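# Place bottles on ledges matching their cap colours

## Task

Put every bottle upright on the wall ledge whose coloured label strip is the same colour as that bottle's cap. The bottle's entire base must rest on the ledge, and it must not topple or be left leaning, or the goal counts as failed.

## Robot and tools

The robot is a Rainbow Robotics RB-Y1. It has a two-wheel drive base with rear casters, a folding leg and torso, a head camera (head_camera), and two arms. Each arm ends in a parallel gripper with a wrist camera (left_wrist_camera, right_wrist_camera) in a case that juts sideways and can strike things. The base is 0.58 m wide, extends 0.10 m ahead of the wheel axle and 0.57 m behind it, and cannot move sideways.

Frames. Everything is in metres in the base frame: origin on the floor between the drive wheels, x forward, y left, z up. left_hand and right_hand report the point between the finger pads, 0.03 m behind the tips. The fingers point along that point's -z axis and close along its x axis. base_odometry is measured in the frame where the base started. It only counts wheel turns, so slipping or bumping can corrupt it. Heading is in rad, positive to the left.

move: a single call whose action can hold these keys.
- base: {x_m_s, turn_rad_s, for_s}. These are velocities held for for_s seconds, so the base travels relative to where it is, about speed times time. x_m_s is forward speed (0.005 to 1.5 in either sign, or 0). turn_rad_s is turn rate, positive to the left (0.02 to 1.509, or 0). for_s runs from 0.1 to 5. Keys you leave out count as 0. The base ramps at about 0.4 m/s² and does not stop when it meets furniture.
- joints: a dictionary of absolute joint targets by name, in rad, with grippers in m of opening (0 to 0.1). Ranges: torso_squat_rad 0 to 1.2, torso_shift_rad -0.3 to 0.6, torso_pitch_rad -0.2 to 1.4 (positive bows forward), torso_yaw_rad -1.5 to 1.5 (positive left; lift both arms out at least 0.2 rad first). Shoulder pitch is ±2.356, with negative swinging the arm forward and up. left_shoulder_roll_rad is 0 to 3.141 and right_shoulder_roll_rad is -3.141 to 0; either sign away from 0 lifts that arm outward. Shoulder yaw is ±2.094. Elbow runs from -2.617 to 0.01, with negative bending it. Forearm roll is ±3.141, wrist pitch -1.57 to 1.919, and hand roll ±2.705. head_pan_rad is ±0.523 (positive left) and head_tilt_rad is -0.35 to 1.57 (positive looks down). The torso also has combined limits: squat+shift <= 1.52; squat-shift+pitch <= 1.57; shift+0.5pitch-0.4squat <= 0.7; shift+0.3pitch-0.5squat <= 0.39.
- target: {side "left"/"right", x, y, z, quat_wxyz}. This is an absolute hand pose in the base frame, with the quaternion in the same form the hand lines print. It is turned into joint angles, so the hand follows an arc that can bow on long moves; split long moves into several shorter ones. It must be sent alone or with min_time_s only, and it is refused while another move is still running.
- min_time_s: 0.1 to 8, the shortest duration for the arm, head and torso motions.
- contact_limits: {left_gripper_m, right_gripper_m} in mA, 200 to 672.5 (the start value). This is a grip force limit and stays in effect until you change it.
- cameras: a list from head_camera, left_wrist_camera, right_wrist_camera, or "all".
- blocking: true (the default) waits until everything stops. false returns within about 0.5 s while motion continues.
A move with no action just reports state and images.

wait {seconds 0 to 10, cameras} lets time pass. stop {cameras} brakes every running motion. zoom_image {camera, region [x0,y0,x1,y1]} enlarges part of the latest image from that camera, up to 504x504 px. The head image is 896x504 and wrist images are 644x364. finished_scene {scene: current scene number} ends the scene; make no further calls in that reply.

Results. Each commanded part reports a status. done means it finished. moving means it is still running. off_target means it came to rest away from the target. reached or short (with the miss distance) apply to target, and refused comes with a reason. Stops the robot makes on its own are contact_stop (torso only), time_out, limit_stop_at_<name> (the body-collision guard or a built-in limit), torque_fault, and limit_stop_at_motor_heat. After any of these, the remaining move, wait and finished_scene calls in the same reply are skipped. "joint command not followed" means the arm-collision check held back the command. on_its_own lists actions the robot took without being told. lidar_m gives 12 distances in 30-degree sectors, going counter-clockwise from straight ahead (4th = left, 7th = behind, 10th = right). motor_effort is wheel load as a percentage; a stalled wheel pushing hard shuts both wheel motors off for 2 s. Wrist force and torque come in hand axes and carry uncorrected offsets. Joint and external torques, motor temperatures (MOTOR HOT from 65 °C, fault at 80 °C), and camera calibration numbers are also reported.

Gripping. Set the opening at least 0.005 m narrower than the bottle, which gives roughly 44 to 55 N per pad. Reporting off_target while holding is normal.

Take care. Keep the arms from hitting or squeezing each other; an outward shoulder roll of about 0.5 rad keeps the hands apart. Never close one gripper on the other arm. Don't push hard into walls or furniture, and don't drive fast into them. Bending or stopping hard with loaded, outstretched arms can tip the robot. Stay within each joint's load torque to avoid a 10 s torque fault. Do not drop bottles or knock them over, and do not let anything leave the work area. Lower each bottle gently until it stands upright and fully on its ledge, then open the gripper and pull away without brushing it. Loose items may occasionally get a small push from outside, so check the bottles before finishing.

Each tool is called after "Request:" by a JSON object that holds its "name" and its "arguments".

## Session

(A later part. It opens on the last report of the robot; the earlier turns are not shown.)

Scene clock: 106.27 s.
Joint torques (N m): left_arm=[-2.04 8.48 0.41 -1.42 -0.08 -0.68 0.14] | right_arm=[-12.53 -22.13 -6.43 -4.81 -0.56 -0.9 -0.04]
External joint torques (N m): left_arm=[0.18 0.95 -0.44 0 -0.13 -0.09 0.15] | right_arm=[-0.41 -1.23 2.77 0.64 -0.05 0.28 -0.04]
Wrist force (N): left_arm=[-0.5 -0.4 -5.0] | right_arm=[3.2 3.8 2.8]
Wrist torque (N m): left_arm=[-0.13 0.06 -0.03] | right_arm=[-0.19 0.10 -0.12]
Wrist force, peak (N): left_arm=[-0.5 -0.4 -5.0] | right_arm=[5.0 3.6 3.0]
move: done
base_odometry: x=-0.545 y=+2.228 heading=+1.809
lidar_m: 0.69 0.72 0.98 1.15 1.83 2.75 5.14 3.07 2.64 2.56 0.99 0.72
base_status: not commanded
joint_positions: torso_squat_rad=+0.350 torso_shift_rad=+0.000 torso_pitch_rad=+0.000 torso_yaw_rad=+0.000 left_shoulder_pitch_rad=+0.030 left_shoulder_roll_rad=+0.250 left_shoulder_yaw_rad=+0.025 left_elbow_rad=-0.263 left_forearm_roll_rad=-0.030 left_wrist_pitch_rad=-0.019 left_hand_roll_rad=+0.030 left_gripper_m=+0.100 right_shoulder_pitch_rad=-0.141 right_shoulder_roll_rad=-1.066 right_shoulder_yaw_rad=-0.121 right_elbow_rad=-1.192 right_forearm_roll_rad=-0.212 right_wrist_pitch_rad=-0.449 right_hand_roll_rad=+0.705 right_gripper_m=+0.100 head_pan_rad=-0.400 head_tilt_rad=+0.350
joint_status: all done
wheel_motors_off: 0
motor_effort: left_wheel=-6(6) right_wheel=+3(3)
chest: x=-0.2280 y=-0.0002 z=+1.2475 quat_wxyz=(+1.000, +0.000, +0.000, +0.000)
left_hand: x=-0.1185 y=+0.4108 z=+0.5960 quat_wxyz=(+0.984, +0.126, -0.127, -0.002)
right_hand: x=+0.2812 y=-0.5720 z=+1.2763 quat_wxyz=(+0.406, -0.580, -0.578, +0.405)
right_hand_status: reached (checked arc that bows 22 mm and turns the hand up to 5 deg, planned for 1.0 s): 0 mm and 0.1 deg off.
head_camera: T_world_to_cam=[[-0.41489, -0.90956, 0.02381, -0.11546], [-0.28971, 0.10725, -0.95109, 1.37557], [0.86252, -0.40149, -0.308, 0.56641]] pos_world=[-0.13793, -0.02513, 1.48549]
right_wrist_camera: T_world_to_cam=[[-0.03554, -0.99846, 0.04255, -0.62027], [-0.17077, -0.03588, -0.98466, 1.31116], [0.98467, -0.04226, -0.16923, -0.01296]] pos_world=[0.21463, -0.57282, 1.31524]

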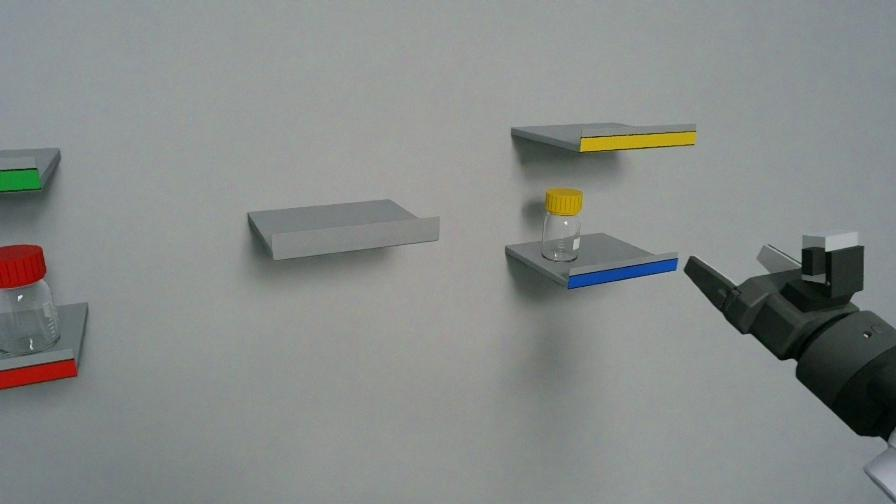

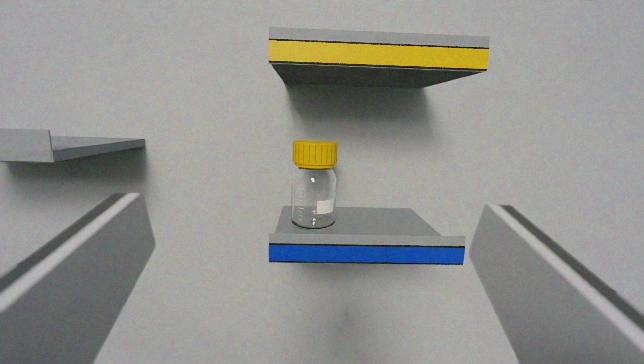

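Request:
{"name": "move", "arguments": {"target": {"side": "right", "x": 0.288, "y": -0.573, "z": 1.275, "quat_wxyz": [0.4056, -0.5792, -0.5792, 0.4056]}, "min_time_s": 0.4, "cameras": []}}

Request:
{"name": "move", "arguments": {"base": {"x_m_s": 0.3, "for_s": 1.033}, "cameras": ["head_camera", "right_wrist_camera"]}}

Scene clock: 107.77 s.
Joint torques (N m): left_arm=[-2.24 8.28 0.06 -1.48 -0.1 -0.61 0.27] | right_arm=[-13.48 -22.73 -6 -4.74 -0.39 -1.14 -0.14]
External joint torques (N m): left_arm=[-0.02 0.75 -0.78 -0.06 -0.14 -0.02 0.28] | right_arm=[-0.92 -1.76 3.01 0.74 0.14 0.03 -0.13]
Wrist force (N): left_arm=[-0.7 -0.5 -4.4] | right_arm=[3.0 3.7 3.3]
Wrist torque (N m): left_arm=[-0.13 0.02 -0.03] | right_arm=[-0.22 0.09 -0.13]
Wrist force, peak (N): left_arm=[-0.5 -0.5 -5.1] | right_arm=[3.4 5.1 4.4]
move: done
base_odometry: x=-0.545 y=+2.228 heading=+1.809
lidar_m: 0.69 0.72 0.98 1.14 1.82 2.75 5.15 3.07 2.64 2.56 0.99 0.72
base_status: not commanded
joint_positions: torso_squat_rad=+0.350 torso_shift_rad=+0.000 torso_pitch_rad=+0.000 torso_yaw_rad=+0.000 left_shoulder_pitch_rad=+0.030 left_shoulder_roll_rad=+0.250 left_shoulder_yaw_rad=+0.025 left_elbow_rad=-0.263 left_forearm_roll_rad=-0.030 left_wrist_pitch_rad=-0.019 left_hand_roll_rad=+0.030 left_gripper_m=+0.100 right_shoulder_pitch_rad=-0.178 right_shoulder_roll_rad=-1.065 right_shoulder_yaw_rad=-0.097 right_elbow_rad=-1.152 right_forearm_roll_rad=-0.205 right_wrist_pitch_rad=-0.463 right_hand_roll_rad=+0.701 right_gripper_m=+0.100 head_pan_rad=-0.400 head_tilt_rad=+0.350
joint_status: all done
wheel_motors_off: 0
motor_effort: left_wheel=-6(6) right_wheel=+3(4)
chest: x=-0.2280 y=-0.0002 z=+1.2475 quat_wxyz=(+1.000, +0.000, +0.000, +0.000)
left_hand: x=-0.1185 y=+0.4108 z=+0.5960 quat_wxyz=(+0.984, +0.126, -0.127, -0.002)
right_hand: x=+0.2876 y=-0.5729 z=+1.2753 quat_wxyz=(+0.406, -0.580, -0.579, +0.406)
right_hand_status: reached (checked arc that bows 1 mm and turns the hand up to 0 deg, planned for 0.4 s): 1 mm and 0.1 deg off.

Scene clock: 110.20 s.
Joint torques (N m): left_arm=[-1.81 8.03 0.15 -1.44 0.01 -0.65 0.22] | right_arm=[-13.1 -22.66 -6.22 -4.78 -0.48 -1.47 -0.15]
External joint torques (N m): left_arm=[0.42 0.5 -0.69 -0.02 -0.03 -0.06 0.23] | right_arm=[-0.54 -1.69 2.8 0.71 0.05 -0.3 -0.14]
Wrist force (N): left_arm=[-0.6 -0.6 -4.7] | right_arm=[3.1 4.2 3.4]
Wrist torque (N m): left_arm=[-0.09 0.04 -0.03] | right_arm=[-0.25 0.08 -0.09]
Wrist force, peak (N): left_arm=[-1.0 -0.3 -4.9] | right_arm=[3.5 4.3 3.6]
move: done
base_odometry: x=-0.618 y=+2.529 heading=+1.809
lidar_m: 0.38 0.40 0.55 1.11 1.96 2.52 5.46 3.21 2.65 1.55 0.54 0.40
base_status: done (sent for 1.03 of 1.03 s)
joint_positions: torso_squat_rad=+0.350 torso_shift_rad=+0.000 torso_pitch_rad=+0.000 torso_yaw_rad=+0.000 left_shoulder_pitch_rad=+0.030 left_shoulder_roll_rad=+0.250 left_shoulder_yaw_rad=+0.025 left_elbow_rad=-0.263 left_forearm_roll_rad=-0.030 left_wrist_pitch_rad=-0.019 left_hand_roll_rad=+0.030 left_gripper_m=+0.100 right_shoulder_pitch_rad=-0.178 right_shoulder_roll_rad=-1.065 right_shoulder_yaw_rad=-0.097 right_elbow_rad=-1.152 right_forearm_roll_rad=-0.205 right_wrist_pitch_rad=-0.463 right_hand_roll_rad=+0.701 right_gripper_m=+0.100 head_pan_rad=-0.400 head_tilt_rad=+0.350
joint_status: not commanded
wheel_motors_off: 0
motor_effort: left_wheel=-3(35) right_wheel=+0(26)
chest: x=-0.2280 y=-0.0002 z=+1.2475 quat_wxyz=(+1.000, +0.000, +0.000, +0.000)
left_hand: x=-0.1184 y=+0.4108 z=+0.5960 quat_wxyz=(+0.984, +0.126, -0.127, -0.002)
right_hand: x=+0.2876 y=-0.5729 z=+1.2753 quat_wxyz=(+0.406, -0.579, -0.579, +0.406)
head_camera: T_world_to_cam=[[-0.41489, -0.90956, 0.02381, -0.11546], [-0.28979, 0.10729, -0.95106, 1.37552], [0.86249, -0.40148, -0.30809, 0.56654]] pos_world=[-0.13793, -0.02513, 1.48549]
right_wrist_camera: T_world_to_cam=[[-0.03492, -0.99848, 0.04264, -0.62117], [-0.17064, -0.03608, -0.98467, 1.31111], [0.98472, -0.04166, -0.16912, -0.01929]] pos_world=[0.22103, -0.57372, 1.31424]

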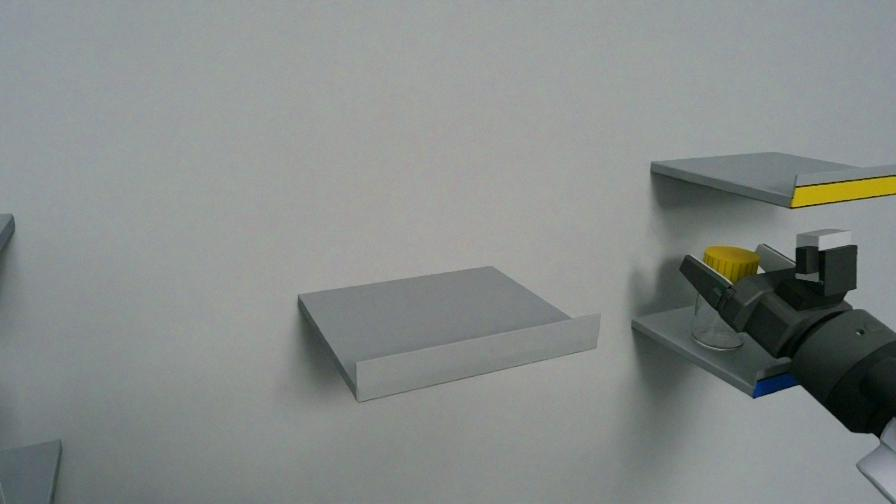

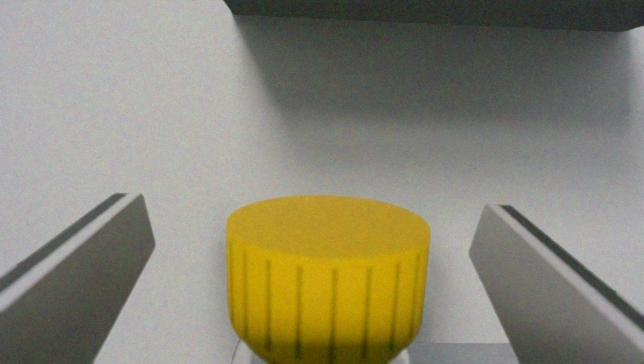

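Request:
{"name": "move", "arguments": {"target": {"side": "right", "x": 0.2875, "y": -0.577, "z": 1.2737, "quat_wxyz": [0.4056, -0.5792, -0.5792, 0.4056]}, "min_time_s": 0.4, "cameras": ["right_wrist_camera"]}}

Request:
{"name": "move", "arguments": {"joints": {"right_gripper_m": 0.045}, "cameras": ["right_wrist_camera"]}}

Request:
{"name": "move", "arguments": {"target": {"side": "right", "x": 0.2875, "y": -0.577, "z": 1.298, "quat_wxyz": [0.4056, -0.5792, -0.5792, 0.4056]}, "min_time_s": 0.7, "cameras": ["head_camera"]}}

Request:
{"name": "move", "arguments": {"base": {"x_m_s": -0.3, "for_s": 1.033}, "cameras": []}}

Request:
{"name": "move", "arguments": {"target": {"side": "right", "x": 0.277, "y": -0.598, "z": 1.501, "quat_wxyz": [0.4056, -0.5792, -0.5792, 0.4056]}, "min_time_s": 1.3, "cameras": ["head_camera", "right_wrist_camera"]}}

Scene clock: 112.00 s.
Joint torques (N m): left_arm=[-1.52 7.98 0.23 -1.35 -0.18 -0.65 0.31] | right_arm=[-13.42 -24.15 -6.03 -4.55 -0.47 -1.29 0.07]
External joint torques (N m): left_arm=[0.7 0.45 -0.61 0.06 -0.22 -0.06 0.32] | right_arm=[-0.81 -3.03 2.89 0.89 0.09 -0.13 0.07]
Wrist force (N): left_arm=[-0.5 -0.3 -4.8] | right_arm=[3.1 3.9 2.9]
Wrist torque (N m): left_arm=[-0.15 0.05 -0.02] | right_arm=[-0.17 0.09 -0.12]
Wrist force, peak (N): left_arm=[-0.7 -0.6 -5.0] | right_arm=[3.3 4.6 4.2]
move: done
base_odometry: x=-0.618 y=+2.529 heading=+1.809
lidar_m: 0.37 0.39 0.55 1.10 1.96 2.53 5.46 3.21 2.66 1.55 0.55 0.40
base_status: not commanded
joint_positions: torso_squat_rad=+0.350 torso_shift_rad=+0.000 torso_pitch_rad=+0.000 torso_yaw_rad=+0.000 left_shoulder_pitch_rad=+0.030 left_shoulder_roll_rad=+0.250 left_shoulder_yaw_rad=+0.025 left_elbow_rad=-0.263 left_forearm_roll_rad=-0.030 left_wrist_pitch_rad=-0.019 left_hand_roll_rad=+0.030 left_gripper_m=+0.100 right_shoulder_pitch_rad=-0.188 right_shoulder_roll_rad=-1.069 right_shoulder_yaw_rad=-0.087 right_elbow_rad=-1.122 right_forearm_roll_rad=-0.203 right_wrist_pitch_rad=-0.484 right_hand_roll_rad=+0.694 right_gripper_m=+0.100 head_pan_rad=-0.400 head_tilt_rad=+0.350
joint_status: all done
wheel_motors_off: 0
motor_effort: left_wheel=-4(4) right_wheel=-1(1)
chest: x=-0.2280 y=-0.0002 z=+1.2475 quat_wxyz=(+1.000, +0.000, +0.000, +0.000)
left_hand: x=-0.1184 y=+0.4108 z=+0.5960 quat_wxyz=(+0.984, +0.126, -0.127, -0.002)
right_hand: x=+0.2873 y=-0.5771 z=+1.2737 quat_wxyz=(+0.406, -0.579, -0.579, +0.405)
right_hand_status: reached (checked arc that bows 0 mm and turns the hand up to 0 deg, planned for 0.4 s): 0 mm and 0.1 deg off.
right_wrist_camera: T_world_to_cam=[[-0.03449, -0.99851, 0.04225, -0.6249], [-0.17021, -0.03579, -0.98476, 1.30952], [0.9848, -0.04116, -0.16872, -0.01969]] pos_world=[0.22073, -0.57792, 1.31264]

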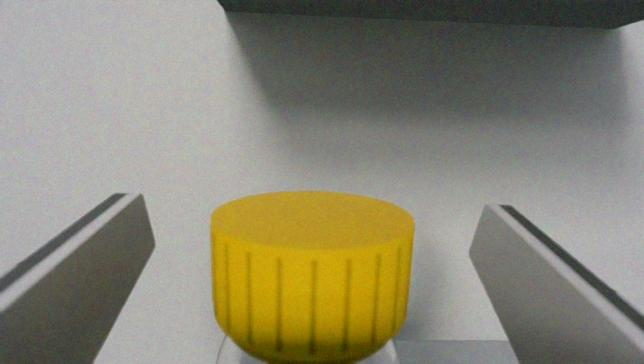

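Scene clock: 113.13 s.
Joint torques (N m): left_arm=[-1.78 8.29 0.38 -1.46 -0.19 -0.71 0.2] | right_arm=[-13.43 -23.79 -6.41 -4.6 -0.51 -1.2 -0.06]
External joint torques (N m): left_arm=[0.44 0.77 -0.47 -0.05 -0.23 -0.13 0.21] | right_arm=[-0.82 -2.66 2.52 0.84 0.05 -0.04 -0.05]
Wrist force (N): left_arm=[-0.7 -0.5 -4.8] | right_arm=[3.6 4.2 2.9]
Wrist torque (N m): left_arm=[-0.13 0.03 -0.04] | right_arm=[-0.27 0.06 -0.16]
Wrist force, peak (N): left_arm=[-0.6 -0.5 -5.1] | right_arm=[3.2 5.0 3.7]
move: off_target
base_odometry: x=-0.618 y=+2.529 heading=+1.809
lidar_m: 0.38 0.39 0.55 1.10 1.96 2.53 5.45 3.20 2.65 1.55 0.55 0.40
base_status: not commanded
joint_positions: torso_squat_rad=+0.350 torso_shift_rad=+0.000 torso_pitch_rad=+0.000 torso_yaw_rad=+0.000 left_shoulder_pitch_rad=+0.030 left_shoulder_roll_rad=+0.250 left_shoulder_yaw_rad=+0.025 left_elbow_rad=-0.263 left_forearm_roll_rad=-0.030 left_wrist_pitch_rad=-0.019 left_hand_roll_rad=+0.030 left_gripper_m=+0.100 right_shoulder_pitch_rad=-0.188 right_shoulder_roll_rad=-1.069 right_shoulder_yaw_rad=-0.087 right_elbow_rad=-1.122 right_forearm_roll_rad=-0.203 right_wrist_pitch_rad=-0.484 right_hand_roll_rad=+0.694 right_gripper_m=+0.053 head_pan_rad=-0.400 head_tilt_rad=+0.350
joint_status: right_gripper_m off_target (ended at +0.053, target +0.045)
wheel_motors_off: 0
motor_effort: left_wheel=-4(4) right_wheel=-1(2)
chest: x=-0.2280 y=-0.0002 z=+1.2475 quat_wxyz=(+1.000, +0.000, +0.000, +0.000)
left_hand: x=-0.1184 y=+0.4108 z=+0.5960 quat_wxyz=(+0.984, +0.126, -0.127, -0.002)
right_hand: x=+0.2873 y=-0.5770 z=+1.2737 quat_wxyz=(+0.406, -0.579, -0.579, +0.405)
right_wrist_camera: T_world_to_cam=[[-0.03439, -0.99852, 0.04223, -0.62491], [-0.17021, -0.03579, -0.98476, 1.30962], [0.98481, -0.04106, -0.16872, -0.01962]] pos_world=[0.22073, -0.57792, 1.31274]

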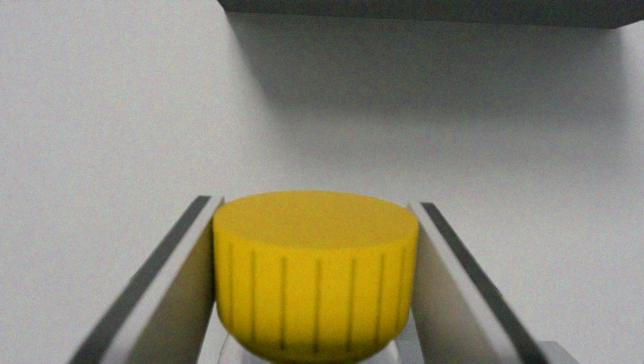

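Scene clock: 114.17 s.
Joint torques (N m): left_arm=[-1.75 8.22 0 -1.5 -0.12 -0.52 0.22] | right_arm=[-11.2 -24.29 -10.21 -5.29 -0.61 -1.18 -0.21]
External joint torques (N m): left_arm=[0.47 0.69 -0.84 -0.09 -0.16 0.07 0.23] | right_arm=[1.32 -2.97 -0.88 -0.19 -0.09 -0.07 -0.2]
Wrist force (N): left_arm=[-0.6 -0.4 -4.8] | right_arm=[2.7 5.5 3.2]
Wrist torque (N m): left_arm=[-0.13 0.05 -0.02] | right_arm=[-0.16 0.07 -0.06]
Wrist force, peak (N): left_arm=[-0.5 -0.5 -4.9] | right_arm=[3.3 6.2 4.0]
move: done
base_odometry: x=-0.618 y=+2.529 heading=+1.809
lidar_m: 0.38 0.40 0.54 1.10 1.96 2.53 5.45 3.21 2.66 1.55 0.55 0.40
base_status: not commanded
joint_positions: torso_squat_rad=+0.350 torso_shift_rad=+0.000 torso_pitch_rad=+0.000 torso_yaw_rad=+0.000 left_shoulder_pitch_rad=+0.030 left_shoulder_roll_rad=+0.250 left_shoulder_yaw_rad=+0.025 left_elbow_rad=-0.263 left_forearm_roll_rad=-0.030 left_wrist_pitch_rad=-0.019 left_hand_roll_rad=+0.030 left_gripper_m=+0.100 right_shoulder_pitch_rad=-0.181 right_shoulder_roll_rad=-1.116 right_shoulder_yaw_rad=-0.096 right_elbow_rad=-1.171 right_forearm_roll_rad=-0.216 right_wrist_pitch_rad=-0.433 right_hand_roll_rad=+0.663 right_gripper_m=+0.053 head_pan_rad=-0.400 head_tilt_rad=+0.350
joint_status: all done
wheel_motors_off: 0
motor_effort: left_wheel=-4(4) right_wheel=-1(1)
chest: x=-0.2280 y=-0.0002 z=+1.2475 quat_wxyz=(+1.000, +0.000, +0.000, +0.000)
left_hand: x=-0.1184 y=+0.4108 z=+0.5960 quat_wxyz=(+0.984, +0.126, -0.127, -0.002)
right_hand: x=+0.2876 y=-0.5769 z=+1.2978 quat_wxyz=(+0.406, -0.579, -0.579, +0.406)
right_hand_status: reached (checked arc that bows 1 mm and turns the hand up to 0 deg, planned for 0.7 s): 0 mm and 0.0 deg off.
head_camera: T_world_to_cam=[[-0.41489, -0.90956, 0.02381, -0.11546], [-0.28979, 0.10729, -0.95106, 1.37552], [0.86249, -0.40148, -0.30809, 0.56654]] pos_world=[-0.13793, -0.02513, 1.48549]

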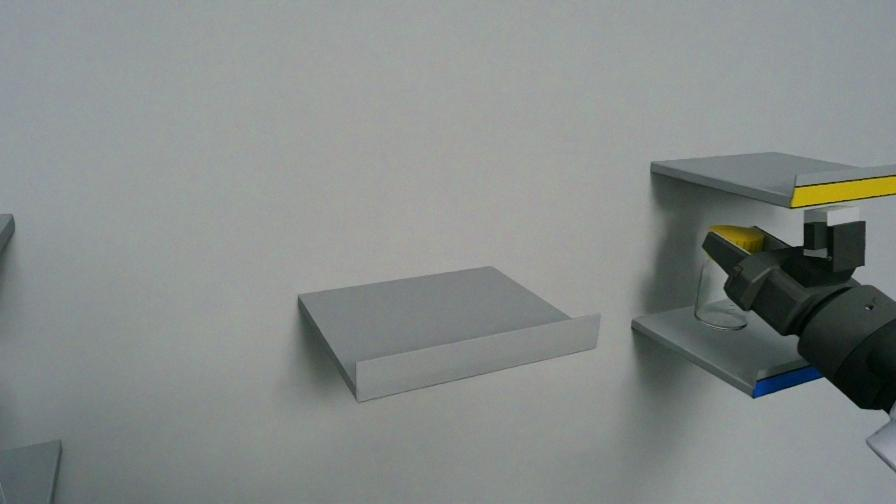

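Scene clock: 116.63 s.
Joint torques (N m): left_arm=[-2.52 8.14 0.19 -1.46 -0.13 -0.67 0.24] | right_arm=[-12.08 -24.03 -9.74 -5.05 -0.75 -1 -0.06]
External joint torques (N m): left_arm=[-0.31 0.62 -0.65 -0.05 -0.17 -0.08 0.25] | right_arm=[0.45 -2.71 -0.4 0.05 -0.23 0.12 -0.05]
Wrist force (N): left_arm=[-0.5 -0.5 -4.6] | right_arm=[3.0 4.9 4.3]
Wrist torque (N m): left_arm=[-0.12 0.05 -0.04] | right_arm=[-0.16 0.10 -0.12]
Wrist force, peak (N): left_arm=[-0.5 -0.5 -4.9] | right_arm=[3.6 5.8 4.4]
move: done
base_odometry: x=-0.545 y=+2.228 heading=+1.809
lidar_m: 0.69 0.72 0.98 1.15 1.83 2.75 5.14 3.06 2.64 2.56 0.99 0.72
base_status: done (sent for 1.03 of 1.03 s)
joint_positions: torso_squat_rad=+0.350 torso_shift_rad=+0.000 torso_pitch_rad=+0.000 torso_yaw_rad=+0.000 left_shoulder_pitch_rad=+0.030 left_shoulder_roll_rad=+0.250 left_shoulder_yaw_rad=+0.025 left_elbow_rad=-0.263 left_forearm_roll_rad=-0.030 left_wrist_pitch_rad=-0.019 left_hand_roll_rad=+0.030 left_gripper_m=+0.100 right_shoulder_pitch_rad=-0.181 right_shoulder_roll_rad=-1.116 right_shoulder_yaw_rad=-0.096 right_elbow_rad=-1.171 right_forearm_roll_rad=-0.216 right_wrist_pitch_rad=-0.433 right_hand_roll_rad=+0.663 right_gripper_m=+0.053 head_pan_rad=-0.400 head_tilt_rad=+0.350
joint_status: not commanded
wheel_motors_off: 0
motor_effort: left_wheel=-2(25) right_wheel=-1(20)
chest: x=-0.2280 y=-0.0002 z=+1.2475 quat_wxyz=(+1.000, +0.000, +0.000, +0.000)
left_hand: x=-0.1186 y=+0.4108 z=+0.5959 quat_wxyz=(+0.984, +0.126, -0.127, -0.002)
right_hand: x=+0.2875 y=-0.5769 z=+1.2977 quat_wxyz=(+0.406, -0.579, -0.579, +0.406)

Scene clock: 118.27 s.
Joint torques (N m): left_arm=[-2.71 8.22 0.13 -1.25 -0.15 -0.64 0.31] | right_arm=[-13.55 -24.82 -8.17 -0.29 -0.61 -0.19 0.07]
External joint torques (N m): left_arm=[-0.49 0.69 -0.71 0.16 -0.19 -0.05 0.32] | right_arm=[-1.44 -2.79 1.97 0.36 -0.05 0.17 0.08]
Wrist force (N): left_arm=[-0.6 -0.5 -4.4] | right_arm=[3.5 5.8 3.3]
Wrist torque (N m): left_arm=[-0.13 0.03 -0.03] | right_arm=[-0.25 0.14 -0.10]
Wrist force, peak (N): left_arm=[-0.4 -0.3 -5.0] | right_arm=[2.8 6.3 4.3]
move: done
base_odometry: x=-0.545 y=+2.228 heading=+1.809
lidar_m: 0.69 0.72 0.97 1.14 1.83 2.76 5.15 3.07 2.63 2.56 0.99 0.72
base_status: not commanded
joint_positions: torso_squat_rad=+0.350 torso_shift_rad=+0.000 torso_pitch_rad=+0.000 torso_yaw_rad=+0.000 left_shoulder_pitch_rad=+0.030 left_shoulder_roll_rad=+0.250 left_shoulder_yaw_rad=+0.025 left_elbow_rad=-0.263 left_forearm_roll_rad=-0.030 left_wrist_pitch_rad=-0.019 left_hand_roll_rad=+0.030 left_gripper_m=+0.100 right_shoulder_pitch_rad=-0.430 right_shoulder_roll_rad=-1.620 right_shoulder_yaw_rad=+0.143 right_elbow_rad=-1.119 right_forearm_roll_rad=-0.263 right_wrist_pitch_rad=-0.317 right_hand_roll_rad=+0.211 right_gripper_m=+0.053 head_pan_rad=-0.400 head_tilt_rad=+0.350
joint_status: all done
wheel_motors_off: 0
motor_effort: left_wheel=-2(3) right_wheel=-1(2)
chest: x=-0.2280 y=-0.0002 z=+1.2475 quat_wxyz=(+1.000, +0.000, +0.000, +0.000)
left_hand: x=-0.1186 y=+0.4108 z=+0.5960 quat_wxyz=(+0.984, +0.126, -0.127, -0.002)
right_hand: x=+0.2768 y=-0.5980 z=+1.5009 quat_wxyz=(+0.406, -0.580, -0.579, +0.405)
right_hand_status: reached (checked arc that bows 15 mm and turns the hand up to 3 deg, planned for 1.3 s): 0 mm and 0.2 deg off.
head_camera: T_world_to_cam=[[-0.41489, -0.90956, 0.02381, -0.11546], [-0.28979, 0.10729, -0.95106, 1.37552], [0.86249, -0.40148, -0.30809, 0.56654]] pos_world=[-0.13793, -0.02513, 1.48549]
right_wrist_camera: T_world_to_cam=[[-0.03609, -0.99847, 0.04197, -0.65495], [-0.16936, -0.03528, -0.98492, 1.53109], [0.98489, -0.04266, -0.16783, 0.02593]] pos_world=[0.21013, -0.59882, 1.53984]

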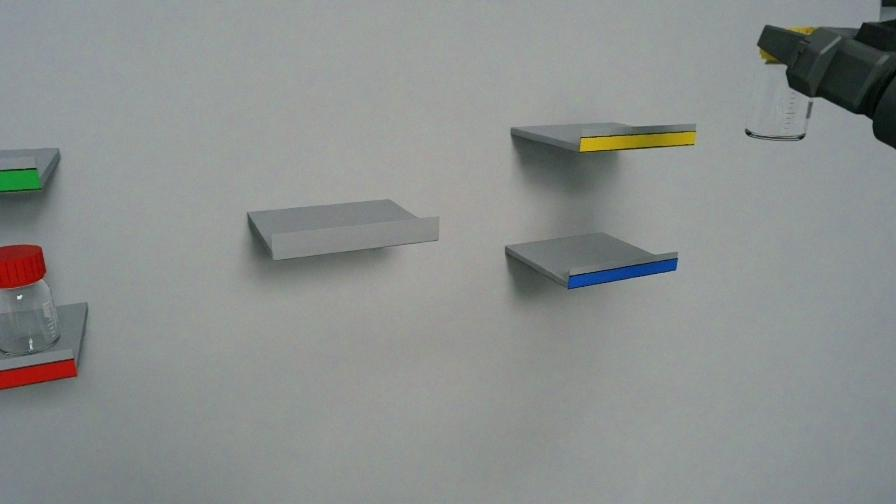

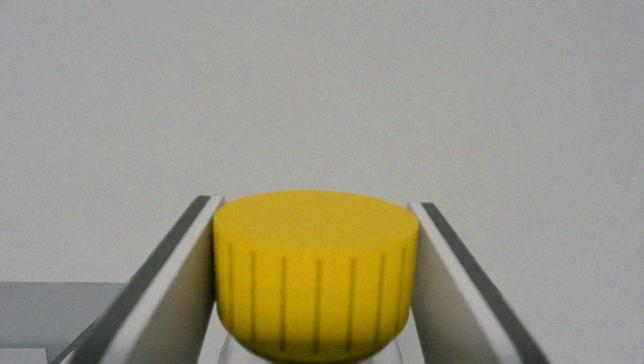

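Request:
{"name": "move", "arguments": {"base": {"x_m_s": 0.3, "for_s": 1.033}, "cameras": ["head_camera"]}}

Request:
{"name": "move", "arguments": {"target": {"side": "right", "x": 0.277, "y": -0.598, "z": 1.470, "quat_wxyz": [0.4056, -0.5792, -0.5792, 0.4056]}, "min_time_s": 0.7, "cameras": ["head_camera"]}}

Request:
{"name": "move", "arguments": {"target": {"side": "right", "x": 0.277, "y": -0.598, "z": 1.467, "quat_wxyz": [0.4056, -0.5792, -0.5792, 0.4056]}, "min_time_s": 0.4, "cameras": []}}

Request:
{"name": "zoom_image", "arguments": {"camera": "head_camera", "region": [600, 20, 896, 260]}}

Scene clock: 121.33 s.
Joint torques (N m): left_arm=[-1.36 8.33 0.2 -1.56 -0.07 -0.7 0.16] | right_arm=[-13.46 -24.92 -8.04 -0.27 -0.71 -0.44 0.1]
External joint torques (N m): left_arm=[0.86 0.8 -0.64 -0.15 -0.11 -0.11 0.17] | right_arm=[-1.34 -2.88 2.1 0.39 -0.16 -0.07 0.11]
Wrist force (N): left_arm=[-0.5 -0.4 -4.5] | right_arm=[3.2 5.8 2.9]
Wrist torque (N m): left_arm=[-0.14 0.03 -0.04] | right_arm=[-0.24 0.11 -0.14]
Wrist force, peak (N): left_arm=[-0.3 -0.5 -5.0] | right_arm=[3.7 5.4 4.5]
move: done
base_odometry: x=-0.618 y=+2.529 heading=+1.809
lidar_m: 0.38 0.40 0.55 1.10 1.95 2.53 5.45 3.21 2.65 1.55 0.55 0.40
base_status: done (sent for 1.03 of 1.03 s)
joint_positions: torso_squat_rad=+0.350 torso_shift_rad=+0.000 torso_pitch_rad=+0.000 torso_yaw_rad=+0.000 left_shoulder_pitch_rad=+0.030 left_shoulder_roll_rad=+0.250 left_shoulder_yaw_rad=+0.025 left_elbow_rad=-0.263 left_forearm_roll_rad=-0.030 left_wrist_pitch_rad=-0.019 left_hand_roll_rad=+0.030 left_gripper_m=+0.100 right_shoulder_pitch_rad=-0.430 right_shoulder_roll_rad=-1.620 right_shoulder_yaw_rad=+0.143 right_elbow_rad=-1.119 right_forearm_roll_rad=-0.263 right_wrist_pitch_rad=-0.317 right_hand_roll_rad=+0.211 right_gripper_m=+0.053 head_pan_rad=-0.400 head_tilt_rad=+0.350
joint_status: not commanded
wheel_motors_off: 0
motor_effort: left_wheel=-2(32) right_wheel=+0(25)
chest: x=-0.2279 y=-0.0002 z=+1.2475 quat_wxyz=(+1.000, +0.000, +0.000, +0.000)
left_hand: x=-0.1184 y=+0.4108 z=+0.5960 quat_wxyz=(+0.984, +0.126, -0.127, -0.002)
right_hand: x=+0.2769 y=-0.5980 z=+1.5007 quat_wxyz=(+0.406, -0.580, -0.579, +0.405)
head_camera: T_world_to_cam=[[-0.41491, -0.90955, 0.02386, -0.1155], [-0.28991, 0.1073, -0.95102, 1.37547], [0.86244, -0.4015, -0.30821, 0.56662]] pos_world=[-0.13783, -0.02513, 1.48549]

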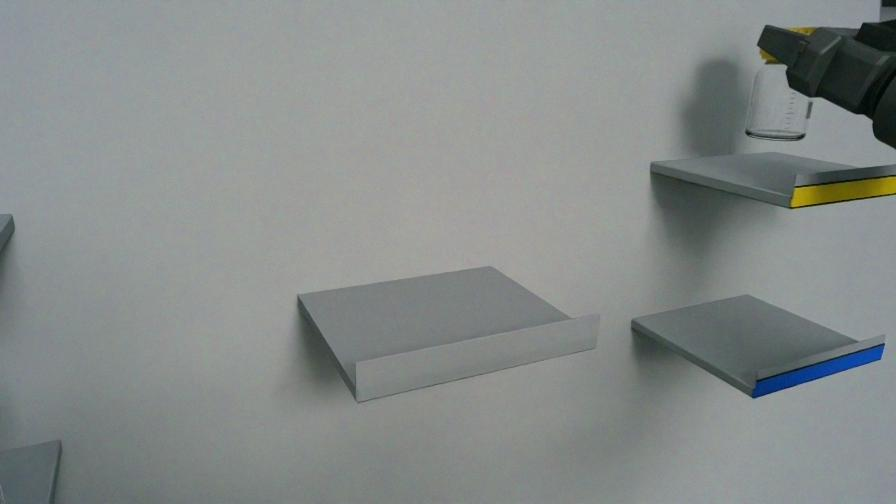

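Scene clock: 122.37 s.
Joint torques (N m): left_arm=[-1.83 8.49 0.19 -1.28 -0.26 -0.58 0.27] | right_arm=[-12.18 -25.52 -11.2 -1.48 -0.76 -0.82 0.06]
External joint torques (N m): left_arm=[0.38 0.96 -0.65 0.13 -0.3 0.01 0.28] | right_arm=[-0.16 -2.93 -0.85 -0.28 -0.22 -0.28 0.07]
Wrist force (N): left_arm=[-0.5 -0.5 -4.8] | right_arm=[3.8 5.0 3.7]
Wrist torque (N m): left_arm=[-0.13 0.06 -0.04] | right_arm=[-0.19 0.18 -0.31]
Wrist force, peak (N): left_arm=[-0.8 -0.4 -5.0] | right_arm=[3.7 6.0 4.6]
move: done
base_odometry: x=-0.618 y=+2.529 heading=+1.809
lidar_m: 0.38 0.40 0.54 1.10 1.96 2.53 5.46 3.21 2.65 1.56 0.56 0.40
base_status: not commanded
joint_positions: torso_squat_rad=+0.350 torso_shift_rad=+0.000 torso_pitch_rad=+0.000 torso_yaw_rad=+0.000 left_shoulder_pitch_rad=+0.030 left_shoulder_roll_rad=+0.250 left_shoulder_yaw_rad=+0.025 left_elbow_rad=-0.263 left_forearm_roll_rad=-0.030 left_wrist_pitch_rad=-0.019 left_hand_roll_rad=+0.030 left_gripper_m=+0.100 right_shoulder_pitch_rad=-0.319 right_shoulder_roll_rad=-1.557 right_shoulder_yaw_rad=+0.046 right_elbow_rad=-1.152 right_forearm_roll_rad=-0.299 right_wrist_pitch_rad=-0.329 right_hand_roll_rad=+0.310 right_gripper_m=+0.053 head_pan_rad=-0.400 head_tilt_rad=+0.350
joint_status: all done
wheel_motors_off: 0
motor_effort: left_wheel=-2(3) right_wheel=+0(2)
chest: x=-0.2279 y=-0.0002 z=+1.2475 quat_wxyz=(+1.000, +0.000, +0.000, +0.000)
left_hand: x=-0.1184 y=+0.4108 z=+0.5960 quat_wxyz=(+0.984, +0.126, -0.127, -0.002)
right_hand: x=+0.2771 y=-0.5983 z=+1.4699 quat_wxyz=(+0.405, -0.578, -0.579, +0.407)
right_hand_status: reached (checked arc that bows 3 mm and turns the hand up to 0 deg, planned for 0.7 s): 0 mm and 0.2 deg off.
head_camera: T_world_to_cam=[[-0.41491, -0.90955, 0.02386, -0.1155], [-0.28991, 0.1073, -0.95102, 1.37547], [0.86244, -0.4015, -0.30821, 0.56662]] pos_world=[-0.13783, -0.02513, 1.48549]

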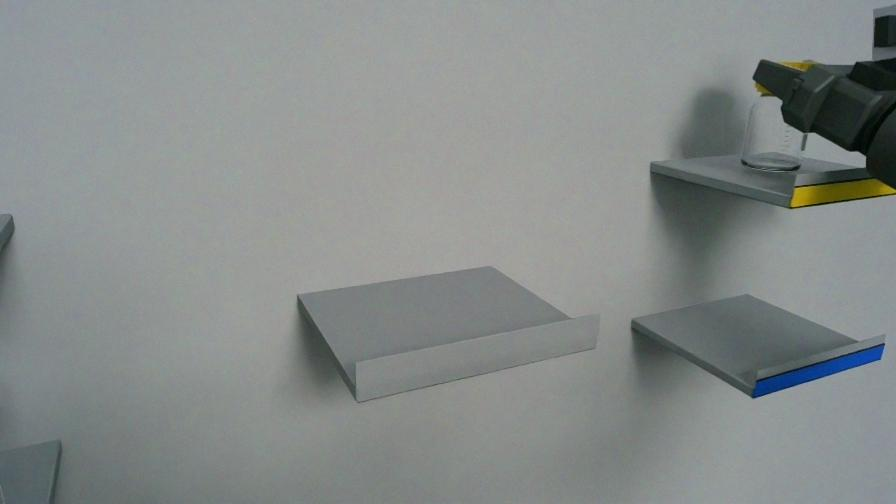

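Scene clock: 123.10 s.
Joint torques (N m): left_arm=[-1.99 7.82 0.37 -1.35 -0.13 -0.55 0.12] | right_arm=[-11.22 -25 -10.71 -1.51 -0.73 -0.5 0.25]
External joint torques (N m): left_arm=[0.23 0.3 -0.47 0.06 -0.17 0.03 0.14] | right_arm=[0.79 -2.39 -0.34 -0.22 -0.2 0.06 0.25]
Wrist force (N): left_arm=[-0.3 -0.4 -4.8] | right_arm=[3.0 5.4 2.7]
Wrist torque (N m): left_arm=[-0.13 0.06 -0.03] | right_arm=[-0.19 0.07 -0.31]
Wrist force, peak (N): left_arm=[-0.5 -0.3 -4.9] | right_arm=[3.5 6.0 3.9]
move: done
base_odometry: x=-0.618 y=+2.529 heading=+1.809
lidar_m: 0.38 0.40 0.55 1.11 1.96 2.52 5.45 3.21 2.66 1.55 0.55 0.40
base_status: not commanded
joint_positions: torso_squat_rad=+0.350 torso_shift_rad=+0.000 torso_pitch_rad=+0.000 torso_yaw_rad=+0.000 left_shoulder_pitch_rad=+0.030 left_shoulder_roll_rad=+0.250 left_shoulder_yaw_rad=+0.025 left_elbow_rad=-0.263 left_forearm_roll_rad=-0.030 left_wrist_pitch_rad=-0.019 left_hand_roll_rad=+0.030 left_gripper_m=+0.100 right_shoulder_pitch_rad=-0.306 right_shoulder_roll_rad=-1.547 right_shoulder_yaw_rad=+0.031 right_elbow_rad=-1.160 right_forearm_roll_rad=-0.301 right_wrist_pitch_rad=-0.324 right_hand_roll_rad=+0.322 right_gripper_m=+0.053 head_pan_rad=-0.400 head_tilt_rad=+0.350
joint_status: all done
wheel_motors_off: 0
motor_effort: left_wheel=-2(3) right_wheel=+0(2)
chest: x=-0.2279 y=-0.0002 z=+1.2475 quat_wxyz=(+1.000, +0.000, +0.000, +0.000)
left_hand: x=-0.1184 y=+0.4108 z=+0.5960 quat_wxyz=(+0.984, +0.126, -0.127, -0.002)
right_hand: x=+0.2771 y=-0.5981 z=+1.4669 quat_wxyz=(+0.406, -0.579, -0.579, +0.406)
right_hand_status: reached (checked arc that bows 0 mm and turns the hand up to 0 deg, planned for 0.4 s): 0 mm and 0.0 deg off.

Scaled by 1.703 from the camera's image (finer frame: 1280x720).
This view is cut from an older image: the scene may have changed since it was taken.

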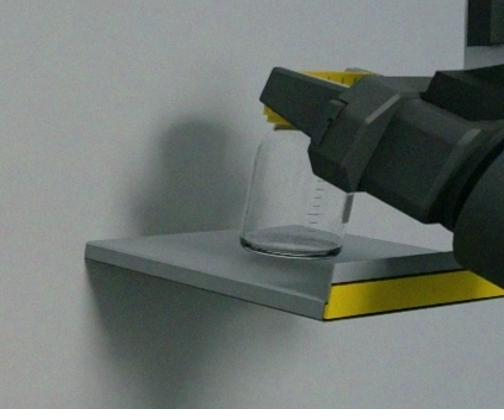

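Request:
{"name": "move", "arguments": {"target": {"side": "right", "x": 0.277, "y": -0.598, "z": 1.4643, "quat_wxyz": [0.4056, -0.5792, -0.5792, 0.4056]}, "min_time_s": 0.4, "cameras": []}}

Request:
{"name": "move", "arguments": {"target": {"side": "right", "x": 0.277, "y": -0.598, "z": 1.462, "quat_wxyz": [0.4056, -0.5792, -0.5792, 0.4056]}, "min_time_s": 0.4, "cameras": []}}

Scene clock: 124.17 s.
Joint torques (N m): left_arm=[-1.54 8.18 0.19 -1.37 -0.1 -0.76 0.25] | right_arm=[-9.46 -22.94 -9.28 -1.74 -0.64 -0.31 0.01]
External joint torques (N m): left_arm=[0.68 0.65 -0.66 0.05 -0.14 -0.17 0.26] | right_arm=[2.54 -0.3 1.11 -0.39 -0.12 0.27 0.01]
Wrist force (N): left_arm=[-0.7 -0.3 -4.7] | right_arm=[2.3 1.7 2.3]
Wrist torque (N m): left_arm=[-0.15 0.03 -0.04] | right_arm=[-0.32 0.11 -0.11]
Wrist force, peak (N): left_arm=[-0.7 -0.3 -5.0] | right_arm=[3.8 6.1 3.4]
move: done
base_odometry: x=-0.618 y=+2.529 heading=+1.809
lidar_m: 0.38 0.39 0.55 1.10 1.95 2.53 5.46 3.20 2.66 1.56 0.55 0.40
base_status: not commanded
joint_positions: torso_squat_rad=+0.350 torso_shift_rad=+0.000 torso_pitch_rad=+0.000 torso_yaw_rad=+0.000 left_shoulder_pitch_rad=+0.030 left_shoulder_roll_rad=+0.250 left_shoulder_yaw_rad=+0.025 left_elbow_rad=-0.263 left_forearm_roll_rad=-0.030 left_wrist_pitch_rad=-0.019 left_hand_roll_rad=+0.030 left_gripper_m=+0.100 right_shoulder_pitch_rad=-0.299 right_shoulder_roll_rad=-1.541 right_shoulder_yaw_rad=+0.022 right_elbow_rad=-1.163 right_forearm_roll_rad=-0.301 right_wrist_pitch_rad=-0.324 right_hand_roll_rad=+0.329 right_gripper_m=+0.053 head_pan_rad=-0.400 head_tilt_rad=+0.350
joint_status: all done
wheel_motors_off: 0
motor_effort: left_wheel=-2(2) right_wheel=-1(1)
chest: x=-0.2279 y=-0.0002 z=+1.2475 quat_wxyz=(+1.000, +0.000, +0.000, +0.000)
left_hand: x=-0.1184 y=+0.4108 z=+0.5960 quat_wxyz=(+0.984, +0.126, -0.127, -0.002)
right_hand: x=+0.2769 y=-0.5980 z=+1.4648 quat_wxyz=(+0.405, -0.579, -0.579, +0.406)
right_hand_status: reached (checked arc that bows 0 mm and turns the hand up to 0 deg, planned for 0.4 s): 0 mm and 0.0 deg off.

Scene clock: 124.90 s.
Joint torques (N m): left_arm=[-1.95 8.35 0.18 -1.43 -0.14 -0.64 0.24] | right_arm=[-6.25 -18.49 -6.59 -2.06 -0.26 -0.74 -0.2]
External joint torques (N m): left_arm=[0.27 0.83 -0.66 -0.02 -0.19 -0.05 0.25] | right_arm=[5.74 4.15 3.79 -0.66 0.26 -0.16 -0.19]
Wrist force (N): left_arm=[-0.6 -0.2 -4.5] | right_arm=[0.5 -5.4 -4.0]
Wrist torque (N m): left_arm=[-0.16 0.03 -0.04] | right_arm=[-0.54 0.00 0.02]
Wrist force, peak (N): left_arm=[-0.5 -0.1 -5.0] | right_arm=[0.1 -6.9 -4.6]
move: done
base_odometry: x=-0.618 y=+2.529 heading=+1.809
lidar_m: 0.38 0.39 0.54 1.10 1.95 2.53 5.46 3.21 2.65 1.55 0.56 0.40
base_status: not commanded
joint_positions: torso_squat_rad=+0.350 torso_shift_rad=+0.000 torso_pitch_rad=+0.000 torso_yaw_rad=+0.000 left_shoulder_pitch_rad=+0.030 left_shoulder_roll_rad=+0.250 left_shoulder_yaw_rad=+0.025 left_elbow_rad=-0.263 left_forearm_roll_rad=-0.030 left_wrist_pitch_rad=-0.019 left_hand_roll_rad=+0.030 left_gripper_m=+0.100 right_shoulder_pitch_rad=-0.294 right_shoulder_roll_rad=-1.536 right_shoulder_yaw_rad=+0.015 right_elbow_rad=-1.165 right_forearm_roll_rad=-0.301 right_wrist_pitch_rad=-0.324 right_hand_roll_rad=+0.335 right_gripper_m=+0.053 head_pan_rad=-0.400 head_tilt_rad=+0.350
joint_status: all done
wheel_motors_off: 0
motor_effort: left_wheel=-2(2) right_wheel=+0(1)
chest: x=-0.2280 y=-0.0002 z=+1.2475 quat_wxyz=(+1.000, +0.000, +0.000, +0.000)
left_hand: x=-0.1184 y=+0.4108 z=+0.5959 quat_wxyz=(+0.984, +0.126, -0.127, -0.002)
right_hand: x=+0.2767 y=-0.5978 z=+1.4639 quat_wxyz=(+0.404, -0.580, -0.579, +0.405)
right_hand_status: reached (checked arc that bows 0 mm and turns the hand up to 0 deg, planned for 0.4 s): 2 mm and 0.2 deg off.

Request:
{"name": "move", "arguments": {"target": {"side": "right", "x": 0.277, "y": -0.598, "z": 1.465, "quat_wxyz": [0.4056, -0.5792, -0.5792, 0.4056]}, "min_time_s": 0.4, "cameras": []}}

Request:
{"name": "move", "arguments": {"joints": {"right_gripper_m": 0.1}, "cameras": ["right_wrist_camera"]}}

Request:
{"name": "move", "arguments": {"base": {"x_m_s": -0.3, "for_s": 1.033}, "cameras": ["head_camera"]}}

Scene clock: 126.20 s.
Joint torques (N m): left_arm=[-1.28 8.22 0.34 -1.5 -0.17 -0.65 0.27] | right_arm=[-12.83 -24.94 -7.01 -0.85 -0.19 -0.26 -0.18]
External joint torques (N m): left_arm=[0.94 0.69 -0.5 -0.08 -0.21 -0.07 0.28] | right_arm=[-0.83 -2.31 3.37 0.5 0.34 0.31 -0.18]
Wrist force (N): left_arm=[-0.7 -0.5 -4.7] | right_arm=[3.3 4.0 1.9]
Wrist torque (N m): left_arm=[-0.12 0.03 -0.03] | right_arm=[-0.29 0.06 -0.06]
Wrist force, peak (N): left_arm=[-0.7 -0.6 -4.9] | right_arm=[-0.3 -5.8 -5.2]
move: done
base_odometry: x=-0.618 y=+2.529 heading=+1.809
lidar_m: 0.37 0.40 0.55 1.11 1.95 2.53 5.45 3.21 2.66 1.56 0.55 0.40
base_status: not commanded
joint_positions: torso_squat_rad=+0.350 torso_shift_rad=+0.000 torso_pitch_rad=+0.000 torso_yaw_rad=+0.000 left_shoulder_pitch_rad=+0.030 left_shoulder_roll_rad=+0.250 left_shoulder_yaw_rad=+0.025 left_elbow_rad=-0.263 left_forearm_roll_rad=-0.030 left_wrist_pitch_rad=-0.019 left_hand_roll_rad=+0.030 left_gripper_m=+0.100 right_shoulder_pitch_rad=-0.299 right_shoulder_roll_rad=-1.541 right_shoulder_yaw_rad=+0.023 right_elbow_rad=-1.163 right_forearm_roll_rad=-0.301 right_wrist_pitch_rad=-0.323 right_hand_roll_rad=+0.328 right_gripper_m=+0.053 head_pan_rad=-0.400 head_tilt_rad=+0.350
joint_status: all done
wheel_motors_off: 0
motor_effort: left_wheel=-2(3) right_wheel=-1(2)
chest: x=-0.2280 y=-0.0002 z=+1.2475 quat_wxyz=(+1.000, +0.000, +0.000, +0.000)
left_hand: x=-0.1184 y=+0.4108 z=+0.5959 quat_wxyz=(+0.984, +0.126, -0.127, -0.002)
right_hand: x=+0.2769 y=-0.5980 z=+1.4651 quat_wxyz=(+0.406, -0.579, -0.579, +0.405)
right_hand_status: reached (checked arc that bows 0 mm and turns the hand up to 0 deg, planned for 0.4 s): 0 mm and 0.0 deg off.

Scene clock: 127.23 s.
Joint torques (N m): left_arm=[-1.61 7.95 0.35 -1.67 -0.06 -0.74 0.3] | right_arm=[-12.74 -24.99 -7.9 -0.68 -0.38 -0.3 -0.07]
External joint torques (N m): left_arm=[0.61 0.42 -0.49 -0.25 -0.1 -0.15 0.31] | right_arm=[-0.74 -2.36 2.48 0.67 0.15 0.28 -0.06]
Wrist force (N): left_arm=[-0.7 -0.5 -4.6] | right_arm=[3.2 4.0 3.5]
Wrist torque (N m): left_arm=[-0.12 0.04 -0.03] | right_arm=[-0.25 0.06 -0.12]
Wrist force, peak (N): left_arm=[-0.4 -0.4 -5.0] | right_arm=[3.5 4.5 3.0]
move: done
base_odometry: x=-0.618 y=+2.529 heading=+1.809
lidar_m: 0.38 0.40 0.54 1.10 1.95 2.53 5.46 3.20 2.66 1.56 0.55 0.40
base_status: not commanded
joint_positions: torso_squat_rad=+0.350 torso_shift_rad=+0.000 torso_pitch_rad=+0.000 torso_yaw_rad=+0.000 left_shoulder_pitch_rad=+0.030 left_shoulder_roll_rad=+0.250 left_shoulder_yaw_rad=+0.025 left_elbow_rad=-0.263 left_forearm_roll_rad=-0.030 left_wrist_pitch_rad=-0.019 left_hand_roll_rad=+0.030 left_gripper_m=+0.100 right_shoulder_pitch_rad=-0.299 right_shoulder_roll_rad=-1.541 right_shoulder_yaw_rad=+0.023 right_elbow_rad=-1.163 right_forearm_roll_rad=-0.301 right_wrist_pitch_rad=-0.323 right_hand_roll_rad=+0.328 right_gripper_m=+0.100 head_pan_rad=-0.400 head_tilt_rad=+0.350
joint_status: all done
wheel_motors_off: 0
motor_effort: left_wheel=-2(3) right_wheel=-1(2)
chest: x=-0.2280 y=-0.0002 z=+1.2475 quat_wxyz=(+1.000, +0.000, +0.000, +0.000)
left_hand: x=-0.1184 y=+0.4108 z=+0.5959 quat_wxyz=(+0.984, +0.126, -0.127, -0.002)
right_hand: x=+0.2769 y=-0.5980 z=+1.4651 quat_wxyz=(+0.406, -0.579, -0.579, +0.405)
right_wrist_camera: T_world_to_cam=[[-0.03357, -0.99853, 0.04247, -0.65486], [-0.16949, -0.03619, -0.98487, 1.49524], [0.98496, -0.04026, -0.16803, 0.02154]] pos_world=[0.21023, -0.59892, 1.50404]

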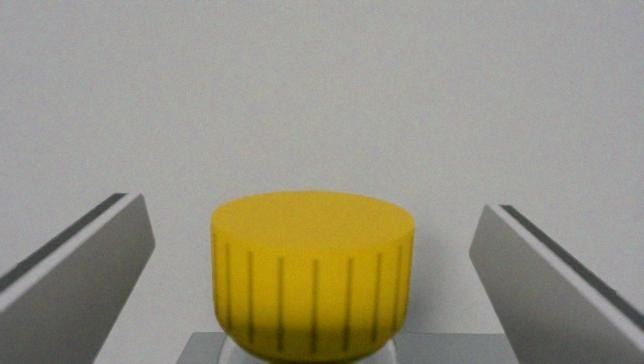

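Scene clock: 129.57 s.
Joint torques (N m): left_arm=[-3.38 8.15 0.25 -1.51 -0.04 -0.71 0.19] | right_arm=[-12.56 -25.12 -8.16 -1.14 -0.57 -0.22 -0.13]
External joint torques (N m): left_arm=[-1.17 0.62 -0.59 -0.1 -0.08 -0.12 0.2] | right_arm=[-0.56 -2.5 2.22 0.21 -0.04 0.36 -0.13]
Wrist force (N): left_arm=[-0.5 -0.3 -4.5] | right_arm=[3.4 3.8 2.9]
Wrist torque (N m): left_arm=[-0.15 0.05 -0.03] | right_arm=[-0.23 0.07 -0.10]
Wrist force, peak (N): left_arm=[-0.4 -0.4 -5.1] | right_arm=[4.4 3.6 3.9]
move: done
base_odometry: x=-0.545 y=+2.228 heading=+1.810
lidar_m: 0.69 0.72 0.98 1.15 1.83 2.76 5.14 3.07 2.64 2.56 0.99 0.72
base_status: done (sent for 1.03 of 1.03 s)
joint_positions: torso_squat_rad=+0.350 torso_shift_rad=+0.000 torso_pitch_rad=+0.000 torso_yaw_rad=+0.000 left_shoulder_pitch_rad=+0.030 left_shoulder_roll_rad=+0.250 left_shoulder_yaw_rad=+0.025 left_elbow_rad=-0.263 left_forearm_roll_rad=-0.030 left_wrist_pitch_rad=-0.019 left_hand_roll_rad=+0.030 left_gripper_m=+0.100 right_shoulder_pitch_rad=-0.299 right_shoulder_roll_rad=-1.541 right_shoulder_yaw_rad=+0.023 right_elbow_rad=-1.163 right_forearm_roll_rad=-0.301 right_wrist_pitch_rad=-0.323 right_hand_roll_rad=+0.328 right_gripper_m=+0.100 head_pan_rad=-0.400 head_tilt_rad=+0.350
joint_status: not commanded
wheel_motors_off: 0
motor_effort: left_wheel=+6(24) right_wheel=-6(20)
chest: x=-0.2280 y=-0.0002 z=+1.2475 quat_wxyz=(+1.000, +0.000, +0.000, +0.000)
left_hand: x=-0.1186 y=+0.4108 z=+0.5959 quat_wxyz=(+0.984, +0.126, -0.127, -0.002)
right_hand: x=+0.2768 y=-0.5980 z=+1.4651 quat_wxyz=(+0.406, -0.579, -0.579, +0.405)
head_camera: T_world_to_cam=[[-0.41495, -0.90953, 0.02389, -0.11562], [-0.28972, 0.1072, -0.95109, 1.37554], [0.86248, -0.40158, -0.30799, 0.56647]] pos_world=[-0.13803, -0.02513, 1.48549]

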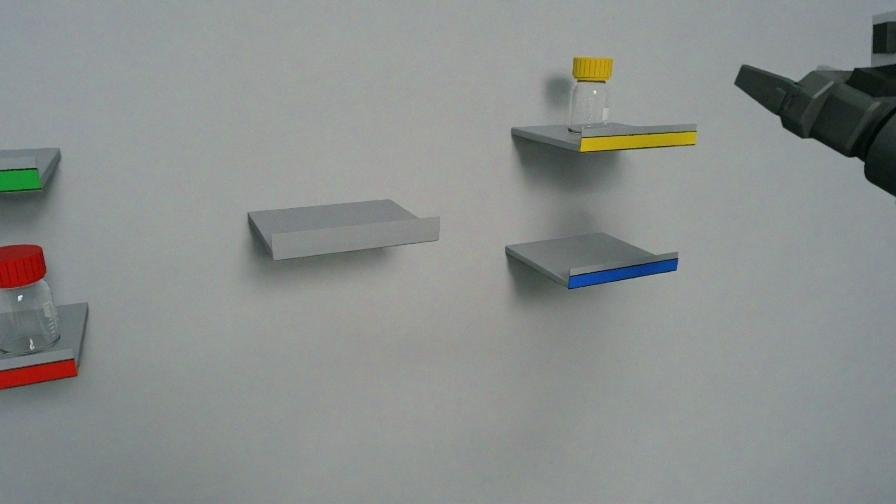

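Request:
{"name": "move", "arguments": {"base": {"x_m_s": -0.2, "for_s": 0.6}, "joints": {"torso_yaw_rad": 0.65, "head_pan_rad": -0.5, "right_gripper_m": 0.085, "right_shoulder_pitch_rad": -0.416, "right_shoulder_roll_rad": -0.167, "right_shoulder_yaw_rad": 0.513, "right_elbow_rad": -2.024, "right_forearm_roll_rad": 1.367, "right_wrist_pitch_rad": 1.318, "right_hand_roll_rad": 0.622}, "min_time_s": 2, "cameras": []}}

Request:
{"name": "move", "arguments": {"target": {"side": "right", "x": 0.283, "y": 0.203, "z": 1.271, "quat_wxyz": [0.4056, -0.5792, -0.5792, 0.4056]}, "min_time_s": 0.8, "cameras": ["head_camera", "right_wrist_camera"]}}

Scene clock: 135.63 s.
Joint torques (N m): left_arm=[-2.83 8.27 0.32 -1.19 -0.07 -0.56 0.27] | right_arm=[-14.48 -0.25 -1.85 -6.59 1.4 -1.08 0.25]
External joint torques (N m): left_arm=[-0.59 0.73 -0.52 0.23 -0.11 0.03 0.28] | right_arm=[-0.06 -0.34 1.22 0.76 0 -0.03 0.26]
Wrist force (N): left_arm=[-0.5 -0.3 -4.6] | right_arm=[3.0 3.8 2.8]
Wrist torque (N m): left_arm=[-0.15 0.05 -0.04] | right_arm=[-0.15 0.14 -0.31]
Wrist force, peak (N): left_arm=[-0.1 -0.4 -5.1] | right_arm=[5.9 4.7 2.3]
move: done
base_odometry: x=-0.517 y=+2.111 heading=+1.809
lidar_m: 0.81 0.84 1.15 2.06 1.79 2.66 5.03 3.06 2.64 2.56 1.16 0.84
base_status: done (sent for 0.6 of 0.6 s)
joint_positions: torso_squat_rad=+0.350 torso_shift_rad=+0.000 torso_pitch_rad=+0.000 torso_yaw_rad=+0.650 left_shoulder_pitch_rad=+0.030 left_shoulder_roll_rad=+0.250 left_shoulder_yaw_rad=+0.025 left_elbow_rad=-0.263 left_forearm_roll_rad=-0.030 left_wrist_pitch_rad=-0.019 left_hand_roll_rad=+0.030 left_gripper_m=+0.100 right_shoulder_pitch_rad=-0.416 right_shoulder_roll_rad=-0.167 right_shoulder_yaw_rad=+0.513 right_elbow_rad=-2.024 right_forearm_roll_rad=+1.367 right_wrist_pitch_rad=+1.318 right_hand_roll_rad=+0.622 right_gripper_m=+0.085 head_pan_rad=-0.500 head_tilt_rad=+0.350
joint_status: all done
wheel_motors_off: 0
motor_effort: left_wheel=-3(22) right_wheel=+2(27)
chest: x=-0.2280 y=-0.0002 z=+1.2475 quat_wxyz=(+0.948, +0.000, +0.000, +0.319)
left_hand: x=-0.3894 y=+0.3933 z=+0.5959 quat_wxyz=(+0.933, +0.160, -0.080, +0.312)
right_hand: x=+0.2650 y=+0.1081 z=+1.2987 quat_wxyz=(+0.406, -0.579, -0.579, +0.406)

Scene clock: 137.43 s.
Joint torques (N m): left_arm=[-2.73 8.51 0.16 -1.3 -0.12 -0.71 0.24] | right_arm=[-17.5 0.65 -1.27 -7.78 1.55 -0.51 0.06]
External joint torques (N m): left_arm=[-0.5 0.97 -0.68 0.12 -0.17 -0.12 0.25] | right_arm=[0.66 -0.39 1.5 0.39 -0.06 0.11 0.06]
Wrist force (N): left_arm=[-0.5 -0.6 -4.6] | right_arm=[2.4 3.8 3.2]
Wrist torque (N m): left_arm=[-0.11 0.05 -0.04] | right_arm=[-0.21 0.02 -0.18]
Wrist force, peak (N): left_arm=[-0.6 -0.5 -4.9] | right_arm=[3.8 5.2 3.0]
move: done
base_odometry: x=-0.517 y=+2.111 heading=+1.809
lidar_m: 0.81 0.85 1.16 2.07 1.79 2.66 5.03 3.06 2.63 2.56 1.16 0.84
base_status: not commanded
joint_positions: torso_squat_rad=+0.350 torso_shift_rad=+0.000 torso_pitch_rad=+0.000 torso_yaw_rad=+0.650 left_shoulder_pitch_rad=+0.030 left_shoulder_roll_rad=+0.250 left_shoulder_yaw_rad=+0.025 left_elbow_rad=-0.263 left_forearm_roll_rad=-0.030 left_wrist_pitch_rad=-0.019 left_hand_roll_rad=+0.030 left_gripper_m=+0.100 right_shoulder_pitch_rad=-0.654 right_shoulder_roll_rad=-0.022 right_shoulder_yaw_rad=+0.515 right_elbow_rad=-1.503 right_forearm_roll_rad=+1.454 right_wrist_pitch_rad=+1.332 right_hand_roll_rad=+0.360 right_gripper_m=+0.085 head_pan_rad=-0.500 head_tilt_rad=+0.350
joint_status: all done
wheel_motors_off: 0
motor_effort: left_wheel=-4(5) right_wheel=+3(4)
chest: x=-0.2280 y=-0.0002 z=+1.2475 quat_wxyz=(+0.948, +0.000, +0.000, +0.319)
left_hand: x=-0.3893 y=+0.3933 z=+0.5960 quat_wxyz=(+0.933, +0.160, -0.080, +0.312)
right_hand: x=+0.2825 y=+0.2027 z=+1.2713 quat_wxyz=(+0.404, -0.578, -0.580, +0.408)
right_hand_status: reached (checked arc that bows 16 mm and turns the hand up to 3 deg, planned for 0.8 s): 1 mm and 0.3 deg off.
head_camera: T_world_to_cam=[[0.1217, -0.99228, 0.02378, 0.00887], [-0.30275, -0.05993, -0.95118, 1.37248], [0.94527, 0.10856, -0.30771, 0.58603]] pos_world=[-0.13951, 0.02743, 1.48559]
right_wrist_camera: T_world_to_cam=[[-0.02903, -0.99856, 0.04502, 0.14858], [-0.1711, -0.03941, -0.98447, 1.33488], [0.98483, -0.03628, -0.16971, 0.01702]] pos_world=[0.21594, 0.20159, 1.31035]

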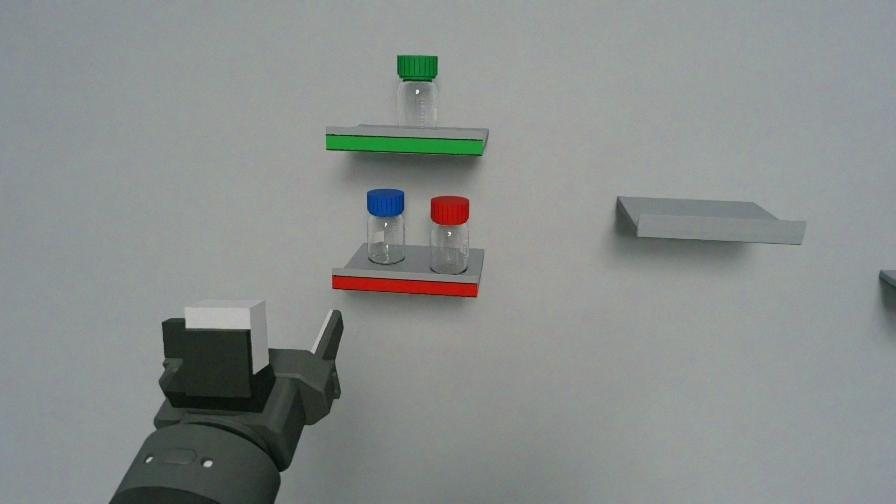

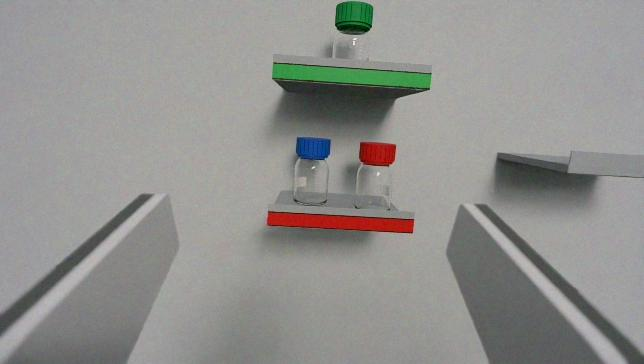

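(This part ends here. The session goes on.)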